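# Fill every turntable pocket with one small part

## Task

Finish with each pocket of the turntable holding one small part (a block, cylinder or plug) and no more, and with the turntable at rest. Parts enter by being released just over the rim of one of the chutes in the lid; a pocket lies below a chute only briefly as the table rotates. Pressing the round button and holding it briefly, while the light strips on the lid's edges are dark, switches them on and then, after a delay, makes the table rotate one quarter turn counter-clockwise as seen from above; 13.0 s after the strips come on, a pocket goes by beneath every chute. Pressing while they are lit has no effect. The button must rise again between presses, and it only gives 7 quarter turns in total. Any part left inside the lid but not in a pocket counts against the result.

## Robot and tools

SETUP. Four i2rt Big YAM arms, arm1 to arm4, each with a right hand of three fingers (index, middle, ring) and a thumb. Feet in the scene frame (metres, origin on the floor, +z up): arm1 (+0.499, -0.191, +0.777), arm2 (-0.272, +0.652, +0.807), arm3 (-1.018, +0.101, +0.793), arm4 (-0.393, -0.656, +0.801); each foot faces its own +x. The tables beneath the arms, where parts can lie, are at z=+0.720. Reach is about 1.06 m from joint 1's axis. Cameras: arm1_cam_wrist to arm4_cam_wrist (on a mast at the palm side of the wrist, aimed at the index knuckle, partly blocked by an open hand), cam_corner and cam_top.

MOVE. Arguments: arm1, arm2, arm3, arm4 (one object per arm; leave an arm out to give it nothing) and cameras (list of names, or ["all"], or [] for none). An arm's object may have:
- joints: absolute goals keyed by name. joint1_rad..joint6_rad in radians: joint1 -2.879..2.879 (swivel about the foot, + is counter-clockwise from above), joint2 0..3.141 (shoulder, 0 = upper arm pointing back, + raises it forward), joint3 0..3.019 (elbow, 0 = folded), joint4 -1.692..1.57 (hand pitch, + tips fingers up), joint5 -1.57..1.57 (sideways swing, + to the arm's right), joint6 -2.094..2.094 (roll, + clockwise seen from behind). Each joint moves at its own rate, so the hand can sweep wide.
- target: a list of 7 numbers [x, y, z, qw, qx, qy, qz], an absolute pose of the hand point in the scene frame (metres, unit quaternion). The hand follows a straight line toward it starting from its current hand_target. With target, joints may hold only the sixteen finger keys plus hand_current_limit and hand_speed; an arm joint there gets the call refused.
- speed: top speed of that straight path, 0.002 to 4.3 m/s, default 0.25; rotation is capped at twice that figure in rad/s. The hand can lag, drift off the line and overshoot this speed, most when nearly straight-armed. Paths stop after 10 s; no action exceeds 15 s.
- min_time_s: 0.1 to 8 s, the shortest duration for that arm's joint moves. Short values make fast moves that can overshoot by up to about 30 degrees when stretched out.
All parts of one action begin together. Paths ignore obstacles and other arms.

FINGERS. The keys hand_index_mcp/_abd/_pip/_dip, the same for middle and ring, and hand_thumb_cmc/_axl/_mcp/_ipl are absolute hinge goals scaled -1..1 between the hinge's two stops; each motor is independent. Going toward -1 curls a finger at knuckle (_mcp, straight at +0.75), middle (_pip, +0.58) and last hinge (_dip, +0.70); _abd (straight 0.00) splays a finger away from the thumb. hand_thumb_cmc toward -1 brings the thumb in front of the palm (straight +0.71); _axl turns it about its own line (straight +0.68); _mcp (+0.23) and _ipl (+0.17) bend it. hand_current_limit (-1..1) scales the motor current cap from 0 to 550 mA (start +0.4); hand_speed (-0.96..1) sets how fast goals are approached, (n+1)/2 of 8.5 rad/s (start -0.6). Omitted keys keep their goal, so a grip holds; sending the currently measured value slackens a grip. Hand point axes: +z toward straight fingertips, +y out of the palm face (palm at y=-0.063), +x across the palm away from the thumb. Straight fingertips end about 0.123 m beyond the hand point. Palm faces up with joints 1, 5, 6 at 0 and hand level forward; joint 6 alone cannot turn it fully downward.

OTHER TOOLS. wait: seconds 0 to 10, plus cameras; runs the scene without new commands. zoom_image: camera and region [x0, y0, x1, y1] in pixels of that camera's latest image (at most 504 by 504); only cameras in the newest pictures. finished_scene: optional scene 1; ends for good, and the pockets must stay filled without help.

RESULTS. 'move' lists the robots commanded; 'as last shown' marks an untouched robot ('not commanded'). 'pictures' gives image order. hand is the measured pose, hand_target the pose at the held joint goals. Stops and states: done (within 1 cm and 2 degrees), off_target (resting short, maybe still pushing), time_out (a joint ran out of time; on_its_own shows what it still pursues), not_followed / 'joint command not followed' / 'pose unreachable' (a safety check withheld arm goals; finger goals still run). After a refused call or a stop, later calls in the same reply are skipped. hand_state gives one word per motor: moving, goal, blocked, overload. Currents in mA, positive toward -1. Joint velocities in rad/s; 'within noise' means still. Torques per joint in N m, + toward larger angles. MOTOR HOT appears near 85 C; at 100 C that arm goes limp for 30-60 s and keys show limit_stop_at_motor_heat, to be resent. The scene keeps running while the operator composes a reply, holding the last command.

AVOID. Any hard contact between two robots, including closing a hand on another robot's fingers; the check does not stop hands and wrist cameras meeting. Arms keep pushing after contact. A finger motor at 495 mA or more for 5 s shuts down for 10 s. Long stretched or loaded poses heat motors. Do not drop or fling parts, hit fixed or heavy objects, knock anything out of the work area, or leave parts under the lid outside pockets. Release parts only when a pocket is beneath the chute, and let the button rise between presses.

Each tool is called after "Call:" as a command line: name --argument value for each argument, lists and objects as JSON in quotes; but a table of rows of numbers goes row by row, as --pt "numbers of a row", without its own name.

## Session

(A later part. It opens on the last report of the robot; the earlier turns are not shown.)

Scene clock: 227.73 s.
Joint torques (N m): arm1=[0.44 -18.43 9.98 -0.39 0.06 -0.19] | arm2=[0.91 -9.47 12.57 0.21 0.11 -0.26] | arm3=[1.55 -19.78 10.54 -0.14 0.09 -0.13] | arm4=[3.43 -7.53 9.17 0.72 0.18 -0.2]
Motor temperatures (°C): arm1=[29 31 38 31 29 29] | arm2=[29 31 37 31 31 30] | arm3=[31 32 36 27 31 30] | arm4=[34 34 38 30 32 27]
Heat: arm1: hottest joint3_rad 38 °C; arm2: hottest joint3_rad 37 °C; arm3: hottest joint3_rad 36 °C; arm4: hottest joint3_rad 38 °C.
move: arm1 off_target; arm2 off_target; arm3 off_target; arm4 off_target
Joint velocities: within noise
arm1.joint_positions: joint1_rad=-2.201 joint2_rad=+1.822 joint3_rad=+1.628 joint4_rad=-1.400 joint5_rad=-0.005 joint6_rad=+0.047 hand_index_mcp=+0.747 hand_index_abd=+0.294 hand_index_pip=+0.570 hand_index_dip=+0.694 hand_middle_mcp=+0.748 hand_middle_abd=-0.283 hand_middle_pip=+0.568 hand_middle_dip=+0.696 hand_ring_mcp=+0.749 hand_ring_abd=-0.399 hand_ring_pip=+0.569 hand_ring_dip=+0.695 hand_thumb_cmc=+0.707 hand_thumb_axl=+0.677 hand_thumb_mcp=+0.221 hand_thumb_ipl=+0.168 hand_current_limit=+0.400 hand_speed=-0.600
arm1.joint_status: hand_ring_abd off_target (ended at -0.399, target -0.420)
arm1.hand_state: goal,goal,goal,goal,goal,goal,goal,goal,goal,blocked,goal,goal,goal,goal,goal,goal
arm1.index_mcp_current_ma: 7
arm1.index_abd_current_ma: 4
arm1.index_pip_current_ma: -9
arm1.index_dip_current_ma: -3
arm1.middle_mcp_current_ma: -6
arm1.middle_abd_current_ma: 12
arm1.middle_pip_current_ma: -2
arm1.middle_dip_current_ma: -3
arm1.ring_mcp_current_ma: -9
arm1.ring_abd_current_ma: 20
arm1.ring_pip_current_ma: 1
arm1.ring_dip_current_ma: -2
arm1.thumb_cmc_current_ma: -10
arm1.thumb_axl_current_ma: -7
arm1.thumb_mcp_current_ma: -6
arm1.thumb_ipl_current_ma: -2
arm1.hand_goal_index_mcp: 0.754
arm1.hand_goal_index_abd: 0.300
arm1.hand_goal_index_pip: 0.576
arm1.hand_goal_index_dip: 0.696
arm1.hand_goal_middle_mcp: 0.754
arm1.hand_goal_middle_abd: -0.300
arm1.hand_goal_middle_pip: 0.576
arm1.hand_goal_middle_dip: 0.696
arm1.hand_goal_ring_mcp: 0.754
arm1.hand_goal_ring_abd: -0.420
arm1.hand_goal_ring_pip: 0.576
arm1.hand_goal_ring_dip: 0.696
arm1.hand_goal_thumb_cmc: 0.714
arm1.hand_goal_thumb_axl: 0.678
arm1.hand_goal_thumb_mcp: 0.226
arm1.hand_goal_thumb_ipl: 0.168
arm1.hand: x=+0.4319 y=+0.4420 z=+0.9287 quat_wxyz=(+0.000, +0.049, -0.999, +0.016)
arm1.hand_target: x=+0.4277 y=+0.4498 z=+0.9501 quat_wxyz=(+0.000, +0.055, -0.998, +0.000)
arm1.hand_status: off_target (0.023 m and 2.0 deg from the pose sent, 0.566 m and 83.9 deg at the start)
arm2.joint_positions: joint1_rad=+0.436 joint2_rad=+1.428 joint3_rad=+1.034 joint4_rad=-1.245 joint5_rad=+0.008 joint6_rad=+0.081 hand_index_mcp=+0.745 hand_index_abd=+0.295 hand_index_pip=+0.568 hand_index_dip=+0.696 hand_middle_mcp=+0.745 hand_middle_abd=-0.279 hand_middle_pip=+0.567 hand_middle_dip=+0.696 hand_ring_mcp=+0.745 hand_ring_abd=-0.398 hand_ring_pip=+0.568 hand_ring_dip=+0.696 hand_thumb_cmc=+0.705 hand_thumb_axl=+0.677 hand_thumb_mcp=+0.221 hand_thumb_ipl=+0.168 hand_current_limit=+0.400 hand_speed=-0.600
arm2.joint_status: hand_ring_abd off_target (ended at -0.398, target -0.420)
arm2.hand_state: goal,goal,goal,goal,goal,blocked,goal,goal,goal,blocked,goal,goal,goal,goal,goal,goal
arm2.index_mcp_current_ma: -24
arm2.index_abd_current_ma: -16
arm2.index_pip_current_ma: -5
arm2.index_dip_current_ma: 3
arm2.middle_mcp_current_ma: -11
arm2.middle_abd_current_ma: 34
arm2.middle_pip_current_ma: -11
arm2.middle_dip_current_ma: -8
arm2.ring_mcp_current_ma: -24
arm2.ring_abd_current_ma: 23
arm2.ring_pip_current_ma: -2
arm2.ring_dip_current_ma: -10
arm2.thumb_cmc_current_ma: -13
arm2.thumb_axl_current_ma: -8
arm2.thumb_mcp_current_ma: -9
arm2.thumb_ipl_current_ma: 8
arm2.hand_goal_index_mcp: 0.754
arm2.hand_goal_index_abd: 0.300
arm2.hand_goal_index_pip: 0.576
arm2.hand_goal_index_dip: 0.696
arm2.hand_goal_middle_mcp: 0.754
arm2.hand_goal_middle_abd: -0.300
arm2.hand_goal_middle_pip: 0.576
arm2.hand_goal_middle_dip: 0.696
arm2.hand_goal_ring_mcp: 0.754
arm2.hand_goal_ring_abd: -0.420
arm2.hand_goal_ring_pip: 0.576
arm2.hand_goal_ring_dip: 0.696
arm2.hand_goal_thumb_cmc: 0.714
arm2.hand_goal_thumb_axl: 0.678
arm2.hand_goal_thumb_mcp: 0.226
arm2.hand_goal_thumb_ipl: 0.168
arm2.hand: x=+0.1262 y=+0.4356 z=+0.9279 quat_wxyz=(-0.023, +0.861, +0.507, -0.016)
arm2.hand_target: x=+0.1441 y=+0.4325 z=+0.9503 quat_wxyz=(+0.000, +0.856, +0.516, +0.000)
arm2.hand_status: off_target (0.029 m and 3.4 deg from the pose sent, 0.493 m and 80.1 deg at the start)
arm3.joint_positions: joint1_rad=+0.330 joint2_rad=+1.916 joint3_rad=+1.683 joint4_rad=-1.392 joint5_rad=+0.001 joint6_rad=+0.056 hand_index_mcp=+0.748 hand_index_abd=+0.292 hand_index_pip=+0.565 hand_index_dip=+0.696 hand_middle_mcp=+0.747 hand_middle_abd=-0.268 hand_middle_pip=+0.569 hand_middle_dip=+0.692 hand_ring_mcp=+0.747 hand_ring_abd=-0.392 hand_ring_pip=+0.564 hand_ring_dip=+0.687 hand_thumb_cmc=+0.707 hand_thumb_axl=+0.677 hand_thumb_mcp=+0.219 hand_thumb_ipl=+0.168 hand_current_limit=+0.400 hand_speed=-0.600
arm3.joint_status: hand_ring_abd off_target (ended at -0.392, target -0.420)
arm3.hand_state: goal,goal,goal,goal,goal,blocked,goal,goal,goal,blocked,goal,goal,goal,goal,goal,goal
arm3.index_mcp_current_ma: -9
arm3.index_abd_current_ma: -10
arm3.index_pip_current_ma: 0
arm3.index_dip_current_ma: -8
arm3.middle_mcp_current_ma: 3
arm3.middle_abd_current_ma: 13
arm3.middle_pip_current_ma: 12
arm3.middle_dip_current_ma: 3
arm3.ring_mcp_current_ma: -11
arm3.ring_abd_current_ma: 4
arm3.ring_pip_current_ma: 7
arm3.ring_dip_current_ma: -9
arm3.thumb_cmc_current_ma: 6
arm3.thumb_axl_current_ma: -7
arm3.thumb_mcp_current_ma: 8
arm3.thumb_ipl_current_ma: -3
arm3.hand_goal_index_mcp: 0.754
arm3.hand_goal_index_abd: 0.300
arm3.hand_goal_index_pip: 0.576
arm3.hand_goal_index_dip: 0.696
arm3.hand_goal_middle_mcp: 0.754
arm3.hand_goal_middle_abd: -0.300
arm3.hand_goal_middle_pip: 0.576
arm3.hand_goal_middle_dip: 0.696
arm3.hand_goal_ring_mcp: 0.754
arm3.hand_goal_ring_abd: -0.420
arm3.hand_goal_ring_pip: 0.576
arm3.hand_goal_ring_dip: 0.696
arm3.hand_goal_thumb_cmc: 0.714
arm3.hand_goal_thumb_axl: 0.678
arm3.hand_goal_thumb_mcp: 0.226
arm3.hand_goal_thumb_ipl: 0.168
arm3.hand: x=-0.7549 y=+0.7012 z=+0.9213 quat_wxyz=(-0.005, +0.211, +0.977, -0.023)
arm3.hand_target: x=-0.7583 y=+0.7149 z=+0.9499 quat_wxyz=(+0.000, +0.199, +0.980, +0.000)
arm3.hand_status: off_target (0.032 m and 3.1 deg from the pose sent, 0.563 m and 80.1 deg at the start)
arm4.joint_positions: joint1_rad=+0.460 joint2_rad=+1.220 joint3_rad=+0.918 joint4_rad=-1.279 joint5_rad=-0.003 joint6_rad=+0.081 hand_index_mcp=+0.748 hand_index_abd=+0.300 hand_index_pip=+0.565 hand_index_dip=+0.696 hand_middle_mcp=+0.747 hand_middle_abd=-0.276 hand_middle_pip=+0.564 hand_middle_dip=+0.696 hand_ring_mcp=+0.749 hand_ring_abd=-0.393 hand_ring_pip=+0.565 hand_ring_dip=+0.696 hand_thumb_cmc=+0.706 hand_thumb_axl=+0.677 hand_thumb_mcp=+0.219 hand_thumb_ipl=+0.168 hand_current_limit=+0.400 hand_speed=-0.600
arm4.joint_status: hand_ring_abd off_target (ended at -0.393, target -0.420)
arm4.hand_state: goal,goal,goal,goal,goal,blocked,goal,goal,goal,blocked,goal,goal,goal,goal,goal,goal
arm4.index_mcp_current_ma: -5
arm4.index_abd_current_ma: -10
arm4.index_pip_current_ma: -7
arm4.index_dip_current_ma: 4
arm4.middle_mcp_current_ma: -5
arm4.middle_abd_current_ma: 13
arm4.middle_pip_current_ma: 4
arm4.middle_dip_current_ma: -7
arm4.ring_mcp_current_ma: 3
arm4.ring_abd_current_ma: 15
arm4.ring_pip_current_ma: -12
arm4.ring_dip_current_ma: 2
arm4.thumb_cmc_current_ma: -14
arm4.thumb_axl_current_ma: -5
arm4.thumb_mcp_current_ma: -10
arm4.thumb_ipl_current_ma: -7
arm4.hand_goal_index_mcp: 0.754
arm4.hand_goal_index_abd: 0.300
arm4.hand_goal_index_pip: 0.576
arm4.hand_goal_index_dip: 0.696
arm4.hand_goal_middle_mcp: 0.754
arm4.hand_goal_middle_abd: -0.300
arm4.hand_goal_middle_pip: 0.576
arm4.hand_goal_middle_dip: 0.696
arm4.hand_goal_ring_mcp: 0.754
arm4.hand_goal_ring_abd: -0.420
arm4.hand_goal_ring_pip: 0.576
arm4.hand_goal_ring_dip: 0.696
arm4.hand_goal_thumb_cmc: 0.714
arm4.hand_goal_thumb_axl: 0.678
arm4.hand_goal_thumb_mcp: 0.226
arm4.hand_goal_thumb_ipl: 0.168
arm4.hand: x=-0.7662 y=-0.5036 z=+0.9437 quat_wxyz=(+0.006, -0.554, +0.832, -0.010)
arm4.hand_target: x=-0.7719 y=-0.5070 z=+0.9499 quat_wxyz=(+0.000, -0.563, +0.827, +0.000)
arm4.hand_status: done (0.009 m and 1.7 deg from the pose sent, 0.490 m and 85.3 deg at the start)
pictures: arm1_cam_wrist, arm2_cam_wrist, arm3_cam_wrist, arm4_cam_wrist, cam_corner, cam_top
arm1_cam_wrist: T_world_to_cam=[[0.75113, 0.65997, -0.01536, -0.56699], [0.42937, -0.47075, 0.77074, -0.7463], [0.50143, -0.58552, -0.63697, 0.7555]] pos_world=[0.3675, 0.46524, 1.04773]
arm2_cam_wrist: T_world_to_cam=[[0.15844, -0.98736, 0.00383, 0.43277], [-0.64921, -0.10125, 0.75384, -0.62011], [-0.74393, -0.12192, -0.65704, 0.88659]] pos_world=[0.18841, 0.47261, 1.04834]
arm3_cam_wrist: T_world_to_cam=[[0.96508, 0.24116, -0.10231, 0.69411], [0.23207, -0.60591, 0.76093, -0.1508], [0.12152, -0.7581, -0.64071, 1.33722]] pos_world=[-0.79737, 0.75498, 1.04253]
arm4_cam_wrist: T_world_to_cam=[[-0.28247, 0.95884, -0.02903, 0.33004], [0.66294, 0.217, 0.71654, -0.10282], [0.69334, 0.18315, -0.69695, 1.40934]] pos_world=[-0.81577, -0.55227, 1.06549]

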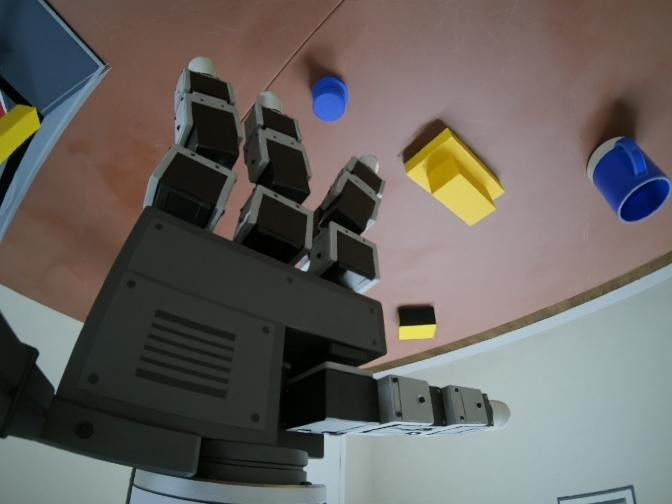

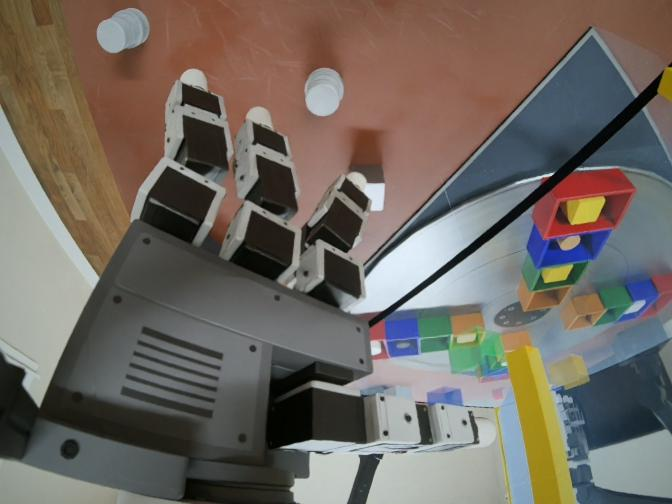

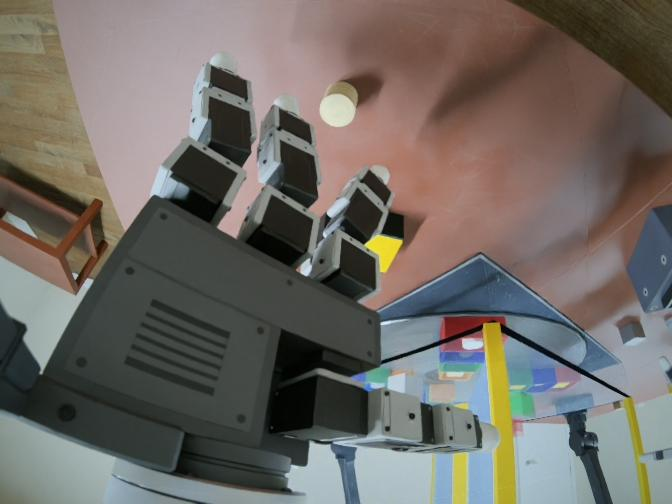

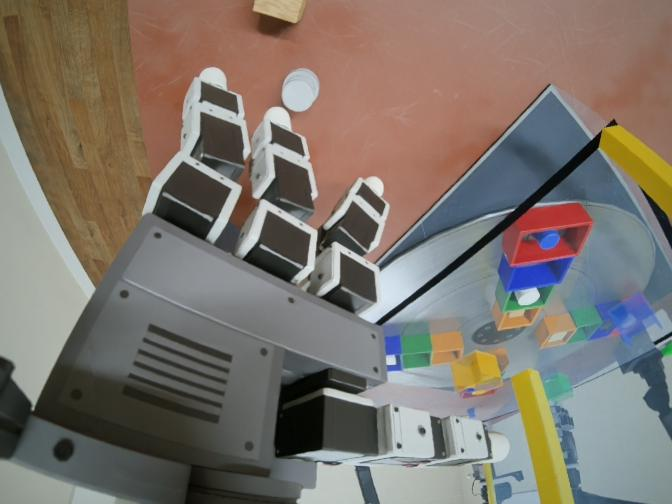

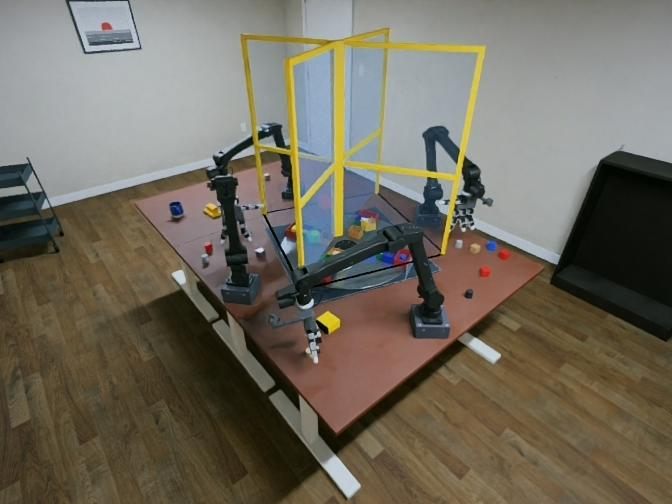

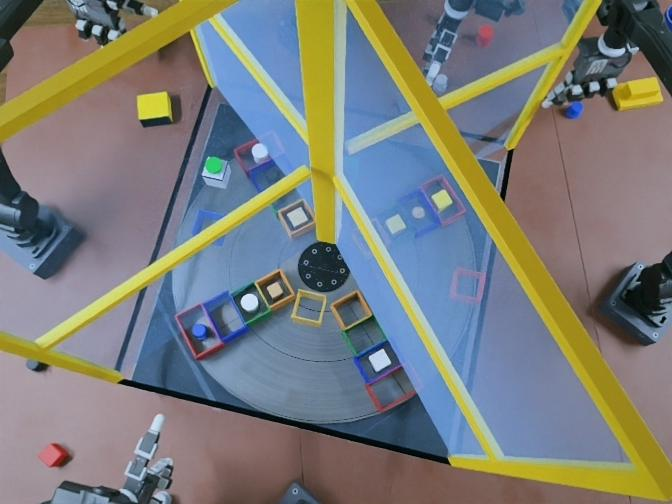

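Call:
move --arm1 '{"target": [0.433, 0.451, 0.887, 0, -0.0555, 0.9985, 0], "speed": 0.2}' --arm2 '{"target": [0.170, 0.4206, 0.888, 0, 0.8563, 0.5165, 0], "speed": 0.2}' --arm3 '{"target": [-0.763, 0.716, 0.894, 0, 0.1985, 0.9801, 0], "speed": 0.2}' --arm4 '{"target": [-0.7936, -0.5425, 0.873, 0, -0.5628, 0.8266, 0], "speed": 0.2}' --cameras '["arm1_cam_wrist", "arm2_cam_wrist", "arm3_cam_wrist", "arm4_cam_wrist"]'

Scene clock: 284.20 s.
Joint torques (N m): arm1=[-0.73 -17.55 7.56 0.83 0 -0.17] | arm2=[1.08 -10.23 9.7 0.42 0.09 -0.26] | arm3=[1.79 -18.43 7.36 0.94 0.09 -0.08] | arm4=[3.19 -7.88 7.76 0.77 0.19 -0.07]
Motor temperatures (°C): arm1=[29 33 40 31 29 28] | arm2=[29 32 40 31 31 30] | arm3=[31 34 38 27 31 30] | arm4=[34 35 37 29 32 27]
Heat: arm1: hottest joint3_rad 40 °C; arm2: hottest joint3_rad 40 °C; arm3: hottest joint3_rad 38 °C; arm4: hottest joint3_rad 37 °C.
move: arm1 done; arm2 off_target; arm3 off_target; arm4 done
Joint velocities: within noise
arm1.joint_positions: joint1_rad=-2.201 joint2_rad=+1.849 joint3_rad=+1.547 joint4_rad=-1.276 joint5_rad=-0.005 joint6_rad=+0.037 hand_index_mcp=+0.747 hand_index_abd=+0.294 hand_index_pip=+0.570 hand_index_dip=+0.694 hand_middle_mcp=+0.748 hand_middle_abd=-0.283 hand_middle_pip=+0.568 hand_middle_dip=+0.696 hand_ring_mcp=+0.749 hand_ring_abd=-0.399 hand_ring_pip=+0.569 hand_ring_dip=+0.695 hand_thumb_cmc=+0.707 hand_thumb_axl=+0.677 hand_thumb_mcp=+0.221 hand_thumb_ipl=+0.168 hand_current_limit=+0.400 hand_speed=-0.600
arm1.joint_status: not commanded
arm1.hand_state: goal,goal,goal,goal,goal,goal,goal,goal,goal,blocked,goal,goal,goal,goal,goal,goal
arm1.index_mcp_current_ma: 8
arm1.index_abd_current_ma: -4
arm1.index_pip_current_ma: -9
arm1.index_dip_current_ma: -5
arm1.middle_mcp_current_ma: -4
arm1.middle_abd_current_ma: 9
arm1.middle_pip_current_ma: 0
arm1.middle_dip_current_ma: -6
arm1.ring_mcp_current_ma: -9
arm1.ring_abd_current_ma: 26
arm1.ring_pip_current_ma: 1
arm1.ring_dip_current_ma: -4
arm1.thumb_cmc_current_ma: -6
arm1.thumb_axl_current_ma: -13
arm1.thumb_mcp_current_ma: -7
arm1.thumb_ipl_current_ma: 6
arm1.hand_goal_index_mcp: 0.754
arm1.hand_goal_index_abd: 0.300
arm1.hand_goal_index_pip: 0.576
arm1.hand_goal_index_dip: 0.696
arm1.hand_goal_middle_mcp: 0.754
arm1.hand_goal_middle_abd: -0.300
arm1.hand_goal_middle_pip: 0.576
arm1.hand_goal_middle_dip: 0.696
arm1.hand_goal_ring_mcp: 0.754
arm1.hand_goal_ring_abd: -0.420
arm1.hand_goal_ring_pip: 0.576
arm1.hand_goal_ring_dip: 0.696
arm1.hand_goal_thumb_cmc: 0.714
arm1.hand_goal_thumb_axl: 0.678
arm1.hand_goal_thumb_mcp: 0.226
arm1.hand_goal_thumb_ipl: 0.168
arm1.hand: x=+0.4307 y=+0.4451 z=+0.8857 quat_wxyz=(+0.000, +0.054, -0.999, +0.008)
arm1.hand_target: x=+0.4331 y=+0.4510 z=+0.8870 quat_wxyz=(+0.000, +0.055, -0.998, +0.000)
arm1.hand_status: done (0.006 m and 0.9 deg from the pose sent, 0.043 m and 2.0 deg at the start)
arm2.joint_positions: joint1_rad=+0.436 joint2_rad=+1.560 joint3_rad=+1.034 joint4_rad=-1.083 joint5_rad=+0.008 joint6_rad=+0.079 hand_index_mcp=+0.745 hand_index_abd=+0.295 hand_index_pip=+0.568 hand_index_dip=+0.696 hand_middle_mcp=+0.745 hand_middle_abd=-0.279 hand_middle_pip=+0.567 hand_middle_dip=+0.696 hand_ring_mcp=+0.745 hand_ring_abd=-0.398 hand_ring_pip=+0.568 hand_ring_dip=+0.696 hand_thumb_cmc=+0.705 hand_thumb_axl=+0.677 hand_thumb_mcp=+0.221 hand_thumb_ipl=+0.168 hand_current_limit=+0.400 hand_speed=-0.600
arm2.joint_status: not commanded
arm2.hand_state: goal,goal,goal,goal,goal,blocked,goal,goal,goal,blocked,goal,goal,goal,goal,goal,goal
arm2.index_mcp_current_ma: -27
arm2.index_abd_current_ma: -15
arm2.index_pip_current_ma: 0
arm2.index_dip_current_ma: -3
arm2.middle_mcp_current_ma: -15
arm2.middle_abd_current_ma: 14
arm2.middle_pip_current_ma: -8
arm2.middle_dip_current_ma: -3
arm2.ring_mcp_current_ma: -3
arm2.ring_abd_current_ma: 32
arm2.ring_pip_current_ma: -6
arm2.ring_dip_current_ma: 3
arm2.thumb_cmc_current_ma: -21
arm2.thumb_axl_current_ma: -1
arm2.thumb_mcp_current_ma: -20
arm2.thumb_ipl_current_ma: 1
arm2.hand_goal_index_mcp: 0.754
arm2.hand_goal_index_abd: 0.300
arm2.hand_goal_index_pip: 0.576
arm2.hand_goal_index_dip: 0.696
arm2.hand_goal_middle_mcp: 0.754
arm2.hand_goal_middle_abd: -0.300
arm2.hand_goal_middle_pip: 0.576
arm2.hand_goal_middle_dip: 0.696
arm2.hand_goal_ring_mcp: 0.754
arm2.hand_goal_ring_abd: -0.420
arm2.hand_goal_ring_pip: 0.576
arm2.hand_goal_ring_dip: 0.696
arm2.hand_goal_thumb_cmc: 0.714
arm2.hand_goal_thumb_axl: 0.678
arm2.hand_goal_thumb_mcp: 0.226
arm2.hand_goal_thumb_ipl: 0.168
arm2.hand: x=+0.1595 y=+0.4212 z=+0.8799 quat_wxyz=(-0.011, +0.861, +0.508, -0.007)
arm2.hand_target: x=+0.1698 y=+0.4207 z=+0.8880 quat_wxyz=(+0.000, +0.856, +0.516, +0.000)
arm2.hand_status: off_target (0.013 m and 1.9 deg from the pose sent, 0.061 m and 3.4 deg at the start)
arm3.joint_positions: joint1_rad=+0.336 joint2_rad=+1.934 joint3_rad=+1.624 joint4_rad=-1.284 joint5_rad=+0.001 joint6_rad=+0.056 hand_index_mcp=+0.748 hand_index_abd=+0.292 hand_index_pip=+0.565 hand_index_dip=+0.696 hand_middle_mcp=+0.747 hand_middle_abd=-0.268 hand_middle_pip=+0.569 hand_middle_dip=+0.692 hand_ring_mcp=+0.747 hand_ring_abd=-0.392 hand_ring_pip=+0.564 hand_ring_dip=+0.687 hand_thumb_cmc=+0.707 hand_thumb_axl=+0.677 hand_thumb_mcp=+0.219 hand_thumb_ipl=+0.168 hand_current_limit=+0.400 hand_speed=-0.600
arm3.joint_status: not commanded
arm3.hand_state: goal,goal,goal,goal,goal,blocked,goal,goal,goal,blocked,goal,goal,goal,goal,goal,goal
arm3.index_mcp_current_ma: -10
arm3.index_abd_current_ma: -6
arm3.index_pip_current_ma: 6
arm3.index_dip_current_ma: -14
arm3.middle_mcp_current_ma: 1
arm3.middle_abd_current_ma: 12
arm3.middle_pip_current_ma: -10
arm3.middle_dip_current_ma: 13
arm3.ring_mcp_current_ma: -19
arm3.ring_abd_current_ma: 9
arm3.ring_pip_current_ma: -1
arm3.ring_dip_current_ma: -11
arm3.thumb_cmc_current_ma: 13
arm3.thumb_axl_current_ma: -1
arm3.thumb_mcp_current_ma: -5
arm3.thumb_ipl_current_ma: 4
arm3.hand_goal_index_mcp: 0.754
arm3.hand_goal_index_abd: 0.300
arm3.hand_goal_index_pip: 0.576
arm3.hand_goal_index_dip: 0.696
arm3.hand_goal_middle_mcp: 0.754
arm3.hand_goal_middle_abd: -0.300
arm3.hand_goal_middle_pip: 0.576
arm3.hand_goal_middle_dip: 0.696
arm3.hand_goal_ring_mcp: 0.754
arm3.hand_goal_ring_abd: -0.420
arm3.hand_goal_ring_pip: 0.576
arm3.hand_goal_ring_dip: 0.696
arm3.hand_goal_thumb_cmc: 0.714
arm3.hand_goal_thumb_axl: 0.678
arm3.hand_goal_thumb_mcp: 0.226
arm3.hand_goal_thumb_ipl: 0.168
arm3.hand: x=-0.7561 y=+0.7083 z=+0.8922 quat_wxyz=(-0.003, +0.209, +0.978, -0.007)
arm3.hand_target: x=-0.7630 y=+0.7159 z=+0.8942 quat_wxyz=(+0.000, +0.199, +0.980, +0.000)
arm3.hand_status: off_target (0.011 m and 1.5 deg from the pose sent, 0.032 m and 3.1 deg at the start)
arm4.joint_positions: joint1_rad=+0.584 joint2_rad=+1.340 joint3_rad=+0.817 joint4_rad=-1.044 joint5_rad=-0.001 joint6_rad=+0.186 hand_index_mcp=+0.748 hand_index_abd=+0.300 hand_index_pip=+0.566 hand_index_dip=+0.696 hand_middle_mcp=+0.747 hand_middle_abd=-0.277 hand_middle_pip=+0.564 hand_middle_dip=+0.696 hand_ring_mcp=+0.749 hand_ring_abd=-0.394 hand_ring_pip=+0.565 hand_ring_dip=+0.696 hand_thumb_cmc=+0.706 hand_thumb_axl=+0.677 hand_thumb_mcp=+0.219 hand_thumb_ipl=+0.168 hand_current_limit=+0.400 hand_speed=-0.600
arm4.joint_status: not commanded
arm4.hand_state: goal,goal,goal,goal,goal,blocked,goal,goal,goal,blocked,goal,goal,goal,goal,goal,goal
arm4.index_mcp_current_ma: -3
arm4.index_abd_current_ma: -12
arm4.index_pip_current_ma: -4
arm4.index_dip_current_ma: 3
arm4.middle_mcp_current_ma: 2
arm4.middle_abd_current_ma: 9
arm4.middle_pip_current_ma: -3
arm4.middle_dip_current_ma: -8
arm4.ring_mcp_current_ma: 5
arm4.ring_abd_current_ma: 5
arm4.ring_pip_current_ma: -12
arm4.ring_dip_current_ma: -4
arm4.thumb_cmc_current_ma: -11
arm4.thumb_axl_current_ma: -6
arm4.thumb_mcp_current_ma: 4
arm4.thumb_ipl_current_ma: -9
arm4.hand_goal_index_mcp: 0.754
arm4.hand_goal_index_abd: 0.300
arm4.hand_goal_index_pip: 0.576
arm4.hand_goal_index_dip: 0.696
arm4.hand_goal_middle_mcp: 0.754
arm4.hand_goal_middle_abd: -0.300
arm4.hand_goal_middle_pip: 0.576
arm4.hand_goal_middle_dip: 0.696
arm4.hand_goal_ring_mcp: 0.754
arm4.hand_goal_ring_abd: -0.420
arm4.hand_goal_ring_pip: 0.576
arm4.hand_goal_ring_dip: 0.696
arm4.hand_goal_thumb_cmc: 0.714
arm4.hand_goal_thumb_axl: 0.678
arm4.hand_goal_thumb_mcp: 0.226
arm4.hand_goal_thumb_ipl: 0.168
arm4.hand: x=-0.7919 y=-0.5400 z=+0.8733 quat_wxyz=(+0.002, -0.563, +0.827, -0.003)
arm4.hand_target: x=-0.7935 y=-0.5425 z=+0.8729 quat_wxyz=(+0.000, -0.563, +0.827, +0.000)
arm4.hand_status: done (0.003 m and 0.4 deg from the pose sent, 0.085 m and 1.7 deg at the start)
arm1_cam_wrist: T_world_to_cam=[[0.74446, 0.66763, -0.00629, -0.57735], [0.43617, -0.47918, 0.76167, -0.70238], [0.5055, -0.56978, -0.64793, 0.73147]] pos_world=[0.36641, 0.46567, 1.00529]
arm2_cam_wrist: T_world_to_cam=[[0.16008, -0.9869, 0.02002, 0.39881], [-0.66901, -0.09356, 0.73734, -0.54946], [-0.72581, -0.13143, -0.67522, 0.89517]] pos_world=[0.21829, 0.45983, 1.0016]
arm3_cam_wrist: T_world_to_cam=[[0.96477, 0.24933, -0.08399, 0.66822], [0.22689, -0.62685, 0.74537, -0.09922], [0.1332, -0.73817, -0.66133, 1.33717]] pos_world=[-0.80027, 0.75826, 1.0144]
arm4_cam_wrist: T_world_to_cam=[[-0.30143, 0.95329, -0.01956, 0.32941], [0.66895, 0.22605, 0.70811, -0.01044], [0.67945, 0.20036, -0.70583, 1.39081]] pos_world=[-0.83871, -0.59033, 0.99552]

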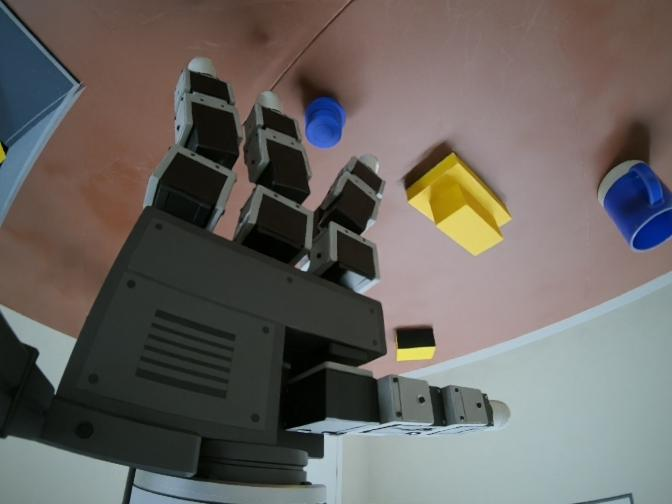

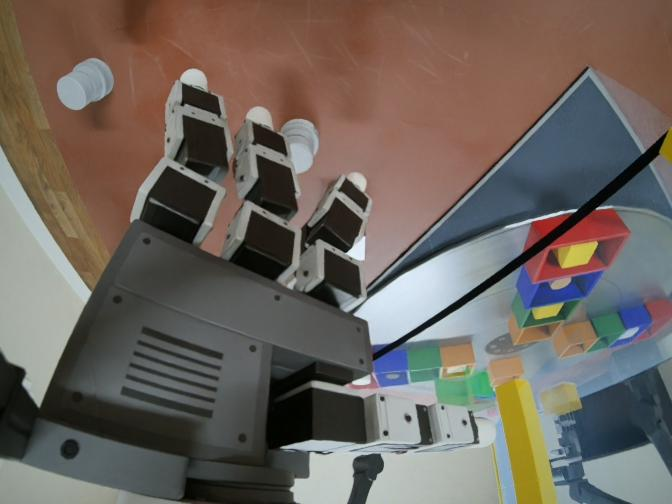

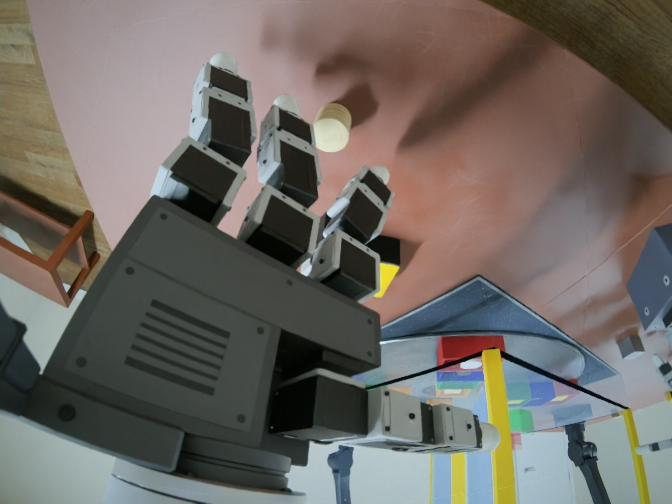

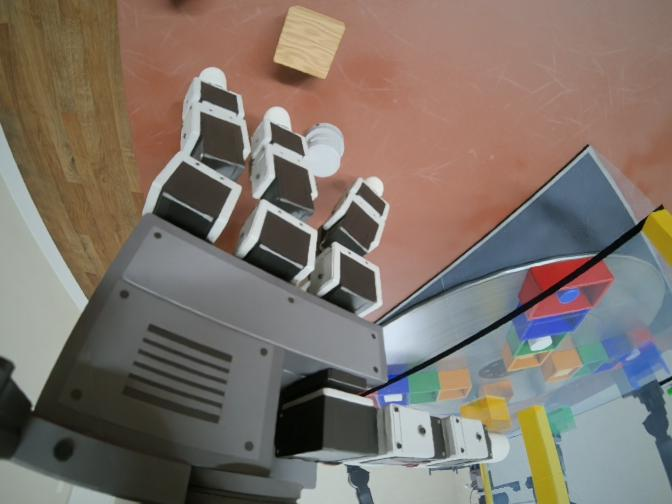

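Call:
zoom_image --camera "arm1_cam_wrist" --region '[230, 60, 430, 210]'

Call:
zoom_image --camera "arm2_cam_wrist" --region '[210, 70, 410, 250]'

Call:
zoom_image --camera "arm3_cam_wrist" --region '[230, 60, 430, 240]'

Call:
zoom_image --camera "arm4_cam_wrist" --region '[210, 70, 410, 270]'

Scaled by 2.520 from the camera's image (finer frame: 960x720).

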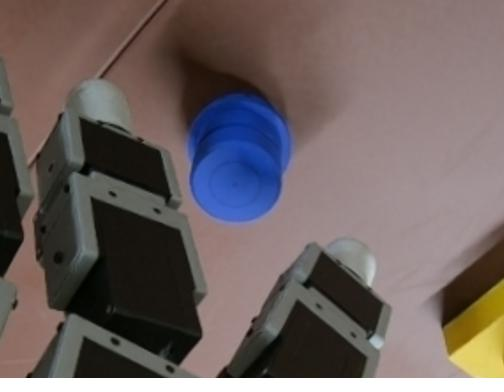

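Scaled by 2.520 from the camera's image (finer frame: 960x720).

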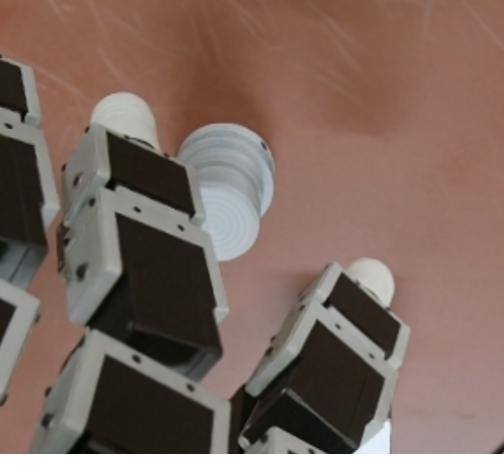

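Scaled by 2.520 from the camera's image (finer frame: 960x720).

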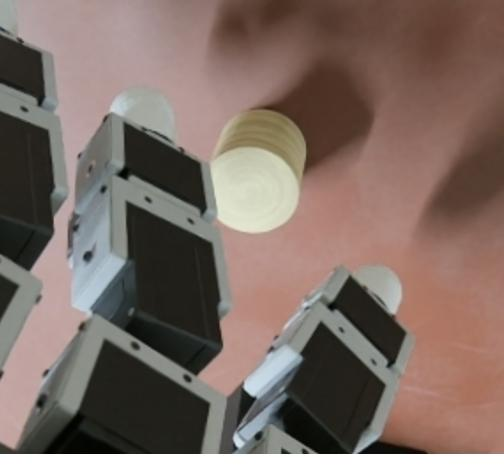

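Scaled by 2.520 from the camera's image (finer frame: 960x720).

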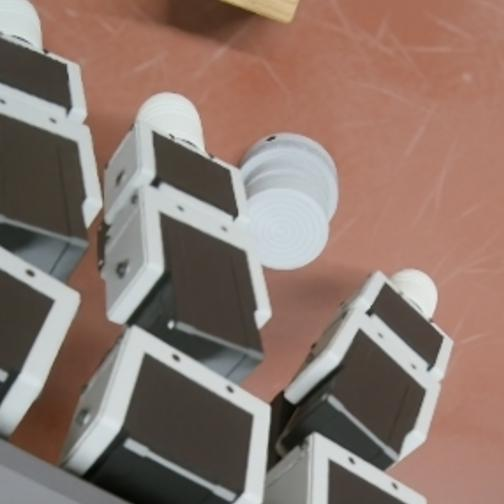

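Call:
move --arm1 '{"target": [0.4385, 0.446, 0.857, 0, -0.0555, 0.9985, 0], "speed": 0.1}' --arm2 '{"target": [0.1635, 0.4236, 0.860, 0, 0.8563, 0.5165, 0], "speed": 0.1}' --arm3 '{"target": [-0.7665, 0.706, 0.858, 0, 0.1985, 0.9801, 0], "speed": 0.1}' --arm4 '{"target": [-0.7896, -0.541, 0.855, 0, -0.5628, 0.8266, 0], "speed": 0.1}' --cameras '["arm1_cam_wrist", "arm2_cam_wrist", "arm3_cam_wrist", "arm4_cam_wrist"]'

Scene clock: 332.13 s.
Joint torques (N m): arm1=[-0.62 -16.67 7.2 0.92 0.02 -0.17] | arm2=[1.03 -9.41 8.06 0.62 0.1 -0.27] | arm3=[1.61 -17.32 6.65 1.01 0.07 -0.09] | arm4=[2.78 -6.89 7.17 0.83 0.19 -0.13]
Motor temperatures (°C): arm1=[28 34 36 31 29 28] | arm2=[29 33 39 30 31 30] | arm3=[31 37 34 27 31 30] | arm4=[34 35 35 29 31 27]
Heat: arm1: hottest joint3_rad 36 °C; arm2: hottest joint3_rad 39 °C; arm3: hottest joint2_rad 37 °C; arm4: hottest joint2_rad 35 °C.
move: arm1 done; arm2 done; arm3 done; arm4 done
Joint velocities: within noise
arm1.joint_positions: joint1_rad=-2.209 joint2_rad=+1.855 joint3_rad=+1.485 joint4_rad=-1.199 joint5_rad=-0.005 joint6_rad=+0.029 hand_index_mcp=+0.747 hand_index_abd=+0.294 hand_index_pip=+0.570 hand_index_dip=+0.694 hand_middle_mcp=+0.748 hand_middle_abd=-0.283 hand_middle_pip=+0.568 hand_middle_dip=+0.696 hand_ring_mcp=+0.749 hand_ring_abd=-0.399 hand_ring_pip=+0.569 hand_ring_dip=+0.695 hand_thumb_cmc=+0.707 hand_thumb_axl=+0.677 hand_thumb_mcp=+0.221 hand_thumb_ipl=+0.168 hand_current_limit=+0.400 hand_speed=-0.600
arm1.joint_status: not commanded
arm1.hand_state: goal,goal,goal,goal,goal,goal,goal,goal,goal,blocked,goal,goal,goal,goal,goal,goal
arm1.index_mcp_current_ma: 6
arm1.index_abd_current_ma: 1
arm1.index_pip_current_ma: -8
arm1.index_dip_current_ma: -4
arm1.middle_mcp_current_ma: -2
arm1.middle_abd_current_ma: 11
arm1.middle_pip_current_ma: 1
arm1.middle_dip_current_ma: -6
arm1.ring_mcp_current_ma: -6
arm1.ring_abd_current_ma: 14
arm1.ring_pip_current_ma: -1
arm1.ring_dip_current_ma: -4
arm1.thumb_cmc_current_ma: -12
arm1.thumb_axl_current_ma: -7
arm1.thumb_mcp_current_ma: -4
arm1.thumb_ipl_current_ma: 7
arm1.hand_goal_index_mcp: 0.754
arm1.hand_goal_index_abd: 0.300
arm1.hand_goal_index_pip: 0.576
arm1.hand_goal_index_dip: 0.696
arm1.hand_goal_middle_mcp: 0.754
arm1.hand_goal_middle_abd: -0.300
arm1.hand_goal_middle_pip: 0.576
arm1.hand_goal_middle_dip: 0.696
arm1.hand_goal_ring_mcp: 0.754
arm1.hand_goal_ring_abd: -0.420
arm1.hand_goal_ring_pip: 0.576
arm1.hand_goal_ring_dip: 0.696
arm1.hand_goal_thumb_cmc: 0.714
arm1.hand_goal_thumb_axl: 0.678
arm1.hand_goal_thumb_mcp: 0.226
arm1.hand_goal_thumb_ipl: 0.168
arm1.hand: x=+0.4355 y=+0.4413 z=+0.8609 quat_wxyz=(+0.001, +0.055, -0.999, +0.003)
arm1.hand_target: x=+0.4386 y=+0.4459 z=+0.8572 quat_wxyz=(+0.000, +0.055, -0.998, +0.000)
arm1.hand_status: done (0.007 m and 0.4 deg from the pose sent, 0.030 m and 0.9 deg at the start)
arm2.joint_positions: joint1_rad=+0.436 joint2_rad=+1.573 joint3_rad=+0.993 joint4_rad=-1.003 joint5_rad=+0.008 joint6_rad=+0.078 hand_index_mcp=+0.745 hand_index_abd=+0.295 hand_index_pip=+0.568 hand_index_dip=+0.696 hand_middle_mcp=+0.745 hand_middle_abd=-0.279 hand_middle_pip=+0.567 hand_middle_dip=+0.696 hand_ring_mcp=+0.745 hand_ring_abd=-0.398 hand_ring_pip=+0.568 hand_ring_dip=+0.696 hand_thumb_cmc=+0.705 hand_thumb_axl=+0.677 hand_thumb_mcp=+0.221 hand_thumb_ipl=+0.168 hand_current_limit=+0.400 hand_speed=-0.600
arm2.joint_status: not commanded
arm2.hand_state: goal,goal,goal,goal,goal,blocked,goal,goal,goal,blocked,goal,goal,goal,goal,goal,goal
arm2.index_mcp_current_ma: -20
arm2.index_abd_current_ma: -14
arm2.index_pip_current_ma: -1
arm2.index_dip_current_ma: 15
arm2.middle_mcp_current_ma: -20
arm2.middle_abd_current_ma: 12
arm2.middle_pip_current_ma: -13
arm2.middle_dip_current_ma: 9
arm2.ring_mcp_current_ma: -1
arm2.ring_abd_current_ma: 35
arm2.ring_pip_current_ma: -1
arm2.ring_dip_current_ma: -15
arm2.thumb_cmc_current_ma: -18
arm2.thumb_axl_current_ma: -14
arm2.thumb_mcp_current_ma: -10
arm2.thumb_ipl_current_ma: -8
arm2.hand_goal_index_mcp: 0.754
arm2.hand_goal_index_abd: 0.300
arm2.hand_goal_index_pip: 0.576
arm2.hand_goal_index_dip: 0.696
arm2.hand_goal_middle_mcp: 0.754
arm2.hand_goal_middle_abd: -0.300
arm2.hand_goal_middle_pip: 0.576
arm2.hand_goal_middle_dip: 0.696
arm2.hand_goal_ring_mcp: 0.754
arm2.hand_goal_ring_abd: -0.420
arm2.hand_goal_ring_pip: 0.576
arm2.hand_goal_ring_dip: 0.696
arm2.hand_goal_thumb_cmc: 0.714
arm2.hand_goal_thumb_axl: 0.678
arm2.hand_goal_thumb_mcp: 0.226
arm2.hand_goal_thumb_ipl: 0.168
arm2.hand: x=+0.1604 y=+0.4210 z=+0.8638 quat_wxyz=(+0.000, +0.861, +0.508, +0.001)
arm2.hand_target: x=+0.1635 y=+0.4236 z=+0.8600 quat_wxyz=(+0.000, +0.856, +0.517, +0.000)
arm2.hand_status: done (0.006 m and 1.1 deg from the pose sent, 0.021 m and 1.9 deg at the start)
arm3.joint_positions: joint1_rad=+0.338 joint2_rad=+1.934 joint3_rad=+1.540 joint4_rad=-1.189 joint5_rad=+0.002 joint6_rad=+0.056 hand_index_mcp=+0.751 hand_index_abd=+0.306 hand_index_pip=+0.577 hand_index_dip=+0.696 hand_middle_mcp=+0.747 hand_middle_abd=-0.269 hand_middle_pip=+0.569 hand_middle_dip=+0.692 hand_ring_mcp=+0.747 hand_ring_abd=-0.393 hand_ring_pip=+0.564 hand_ring_dip=+0.687 hand_thumb_cmc=+0.707 hand_thumb_axl=+0.677 hand_thumb_mcp=+0.218 hand_thumb_ipl=+0.168 hand_current_limit=+0.400 hand_speed=-0.600
arm3.joint_status: not commanded
arm3.hand_state: goal,goal,goal,goal,goal,blocked,goal,goal,goal,blocked,goal,goal,goal,goal,goal,goal
arm3.index_mcp_current_ma: -11
arm3.index_abd_current_ma: -6
arm3.index_pip_current_ma: 9
arm3.index_dip_current_ma: -4
arm3.middle_mcp_current_ma: 2
arm3.middle_abd_current_ma: 32
arm3.middle_pip_current_ma: 0
arm3.middle_dip_current_ma: 14
arm3.ring_mcp_current_ma: -11
arm3.ring_abd_current_ma: 15
arm3.ring_pip_current_ma: -4
arm3.ring_dip_current_ma: -5
arm3.thumb_cmc_current_ma: 0
arm3.thumb_axl_current_ma: -1
arm3.thumb_mcp_current_ma: 5
arm3.thumb_ipl_current_ma: -13
arm3.hand_goal_index_mcp: 0.754
arm3.hand_goal_index_abd: 0.300
arm3.hand_goal_index_pip: 0.576
arm3.hand_goal_index_dip: 0.696
arm3.hand_goal_middle_mcp: 0.754
arm3.hand_goal_middle_abd: -0.300
arm3.hand_goal_middle_pip: 0.576
arm3.hand_goal_middle_dip: 0.696
arm3.hand_goal_ring_mcp: 0.754
arm3.hand_goal_ring_abd: -0.420
arm3.hand_goal_ring_pip: 0.576
arm3.hand_goal_ring_dip: 0.696
arm3.hand_goal_thumb_cmc: 0.714
arm3.hand_goal_thumb_axl: 0.678
arm3.hand_goal_thumb_mcp: 0.226
arm3.hand_goal_thumb_ipl: 0.168
arm3.hand: x=-0.7606 y=+0.7015 z=+0.8627 quat_wxyz=(-0.002, +0.207, +0.978, -0.002)
arm3.hand_target: x=-0.7666 y=+0.7058 z=+0.8580 quat_wxyz=(+0.000, +0.199, +0.980, +0.000)
arm3.hand_status: done (0.009 m and 1.1 deg from the pose sent, 0.036 m and 1.5 deg at the start)
arm4.joint_positions: joint1_rad=+0.584 joint2_rad=+1.349 joint3_rad=+0.787 joint4_rad=-0.988 joint5_rad=-0.001 joint6_rad=+0.186 hand_index_mcp=+0.748 hand_index_abd=+0.300 hand_index_pip=+0.566 hand_index_dip=+0.696 hand_middle_mcp=+0.747 hand_middle_abd=-0.277 hand_middle_pip=+0.564 hand_middle_dip=+0.696 hand_ring_mcp=+0.749 hand_ring_abd=-0.394 hand_ring_pip=+0.565 hand_ring_dip=+0.696 hand_thumb_cmc=+0.706 hand_thumb_axl=+0.677 hand_thumb_mcp=+0.219 hand_thumb_ipl=+0.168 hand_current_limit=+0.400 hand_speed=-0.600
arm4.joint_status: not commanded
arm4.hand_state: goal,goal,goal,goal,goal,blocked,goal,goal,goal,blocked,goal,goal,goal,goal,goal,goal
arm4.index_mcp_current_ma: -2
arm4.index_abd_current_ma: -16
arm4.index_pip_current_ma: -1
arm4.index_dip_current_ma: -1
arm4.middle_mcp_current_ma: 3
arm4.middle_abd_current_ma: 19
arm4.middle_pip_current_ma: 7
arm4.middle_dip_current_ma: -7
arm4.ring_mcp_current_ma: 5
arm4.ring_abd_current_ma: 10
arm4.ring_pip_current_ma: -13
arm4.ring_dip_current_ma: -2
arm4.thumb_cmc_current_ma: -12
arm4.thumb_axl_current_ma: 0
arm4.thumb_mcp_current_ma: -4
arm4.thumb_ipl_current_ma: -6
arm4.hand_goal_index_mcp: 0.754
arm4.hand_goal_index_abd: 0.300
arm4.hand_goal_index_pip: 0.576
arm4.hand_goal_index_dip: 0.696
arm4.hand_goal_middle_mcp: 0.754
arm4.hand_goal_middle_abd: -0.300
arm4.hand_goal_middle_pip: 0.576
arm4.hand_goal_middle_dip: 0.696
arm4.hand_goal_ring_mcp: 0.754
arm4.hand_goal_ring_abd: -0.420
arm4.hand_goal_ring_pip: 0.576
arm4.hand_goal_ring_dip: 0.696
arm4.hand_goal_thumb_cmc: 0.714
arm4.hand_goal_thumb_axl: 0.678
arm4.hand_goal_thumb_mcp: 0.226
arm4.hand_goal_thumb_ipl: 0.168
arm4.hand: x=-0.7915 y=-0.5400 z=+0.8618 quat_wxyz=(-0.004, -0.562, +0.827, +0.003)
arm4.hand_target: x=-0.7895 y=-0.5410 z=+0.8551 quat_wxyz=(+0.000, -0.563, +0.827, +0.000)
arm4.hand_status: done (0.007 m and 0.6 deg from the pose sent, 0.019 m and 0.4 deg at the start)
arm1_cam_wrist: T_world_to_cam=[[0.74391, 0.66828, -0.00144, -0.58282], [0.43753, -0.48541, 0.75693, -0.68121], [0.50514, -0.56371, -0.6535, 0.71306]] pos_world=[0.37141, 0.46079, 0.98077]
arm2_cam_wrist: T_world_to_cam=[[0.1599, -0.98652, 0.03478, 0.38594], [-0.68669, -0.08585, 0.72186, -0.52399], [-0.70914, -0.13931, -0.69117, 0.89938]] pos_world=[0.21626, 0.46104, 0.98645]
arm3_cam_wrist: T_world_to_cam=[[0.96445, 0.25266, -0.07752, 0.6637], [0.22546, -0.63354, 0.74013, -0.07239], [0.13789, -0.73129, -0.66798, 1.31765]] pos_world=[-0.80548, 0.75004, 0.98519]
arm4_cam_wrist: T_world_to_cam=[[-0.30098, 0.95356, -0.01171, 0.32302], [0.68049, 0.22336, 0.69789, 0.01387], [0.6681, 0.20208, -0.71611, 1.38323]] pos_world=[-0.83635, -0.59064, 0.98465]

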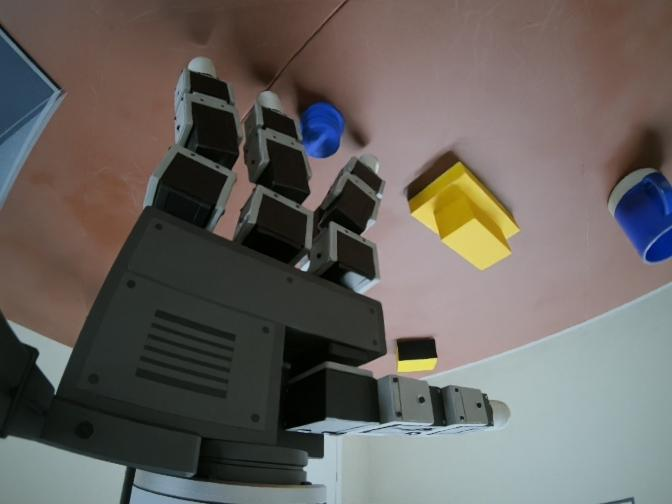

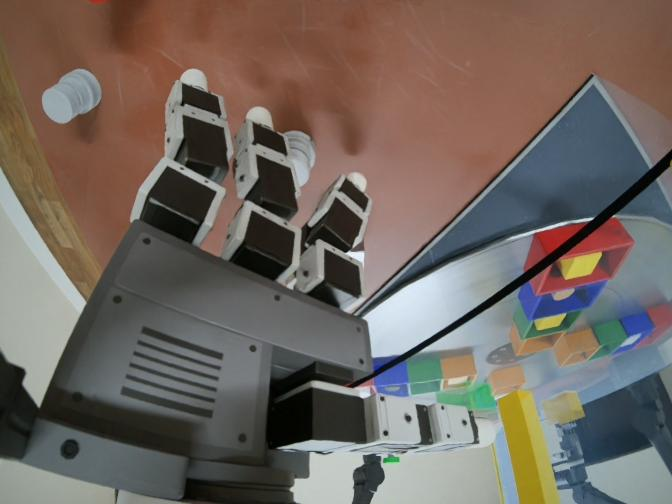

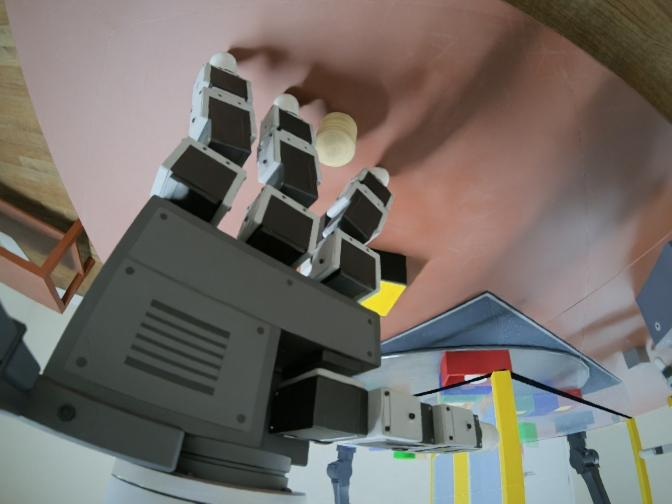

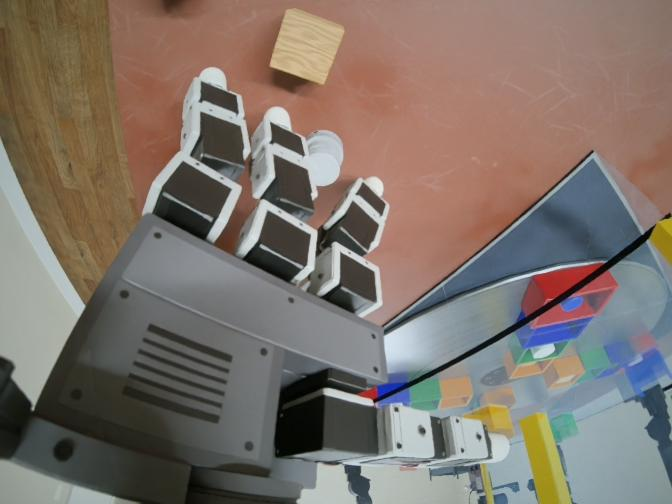

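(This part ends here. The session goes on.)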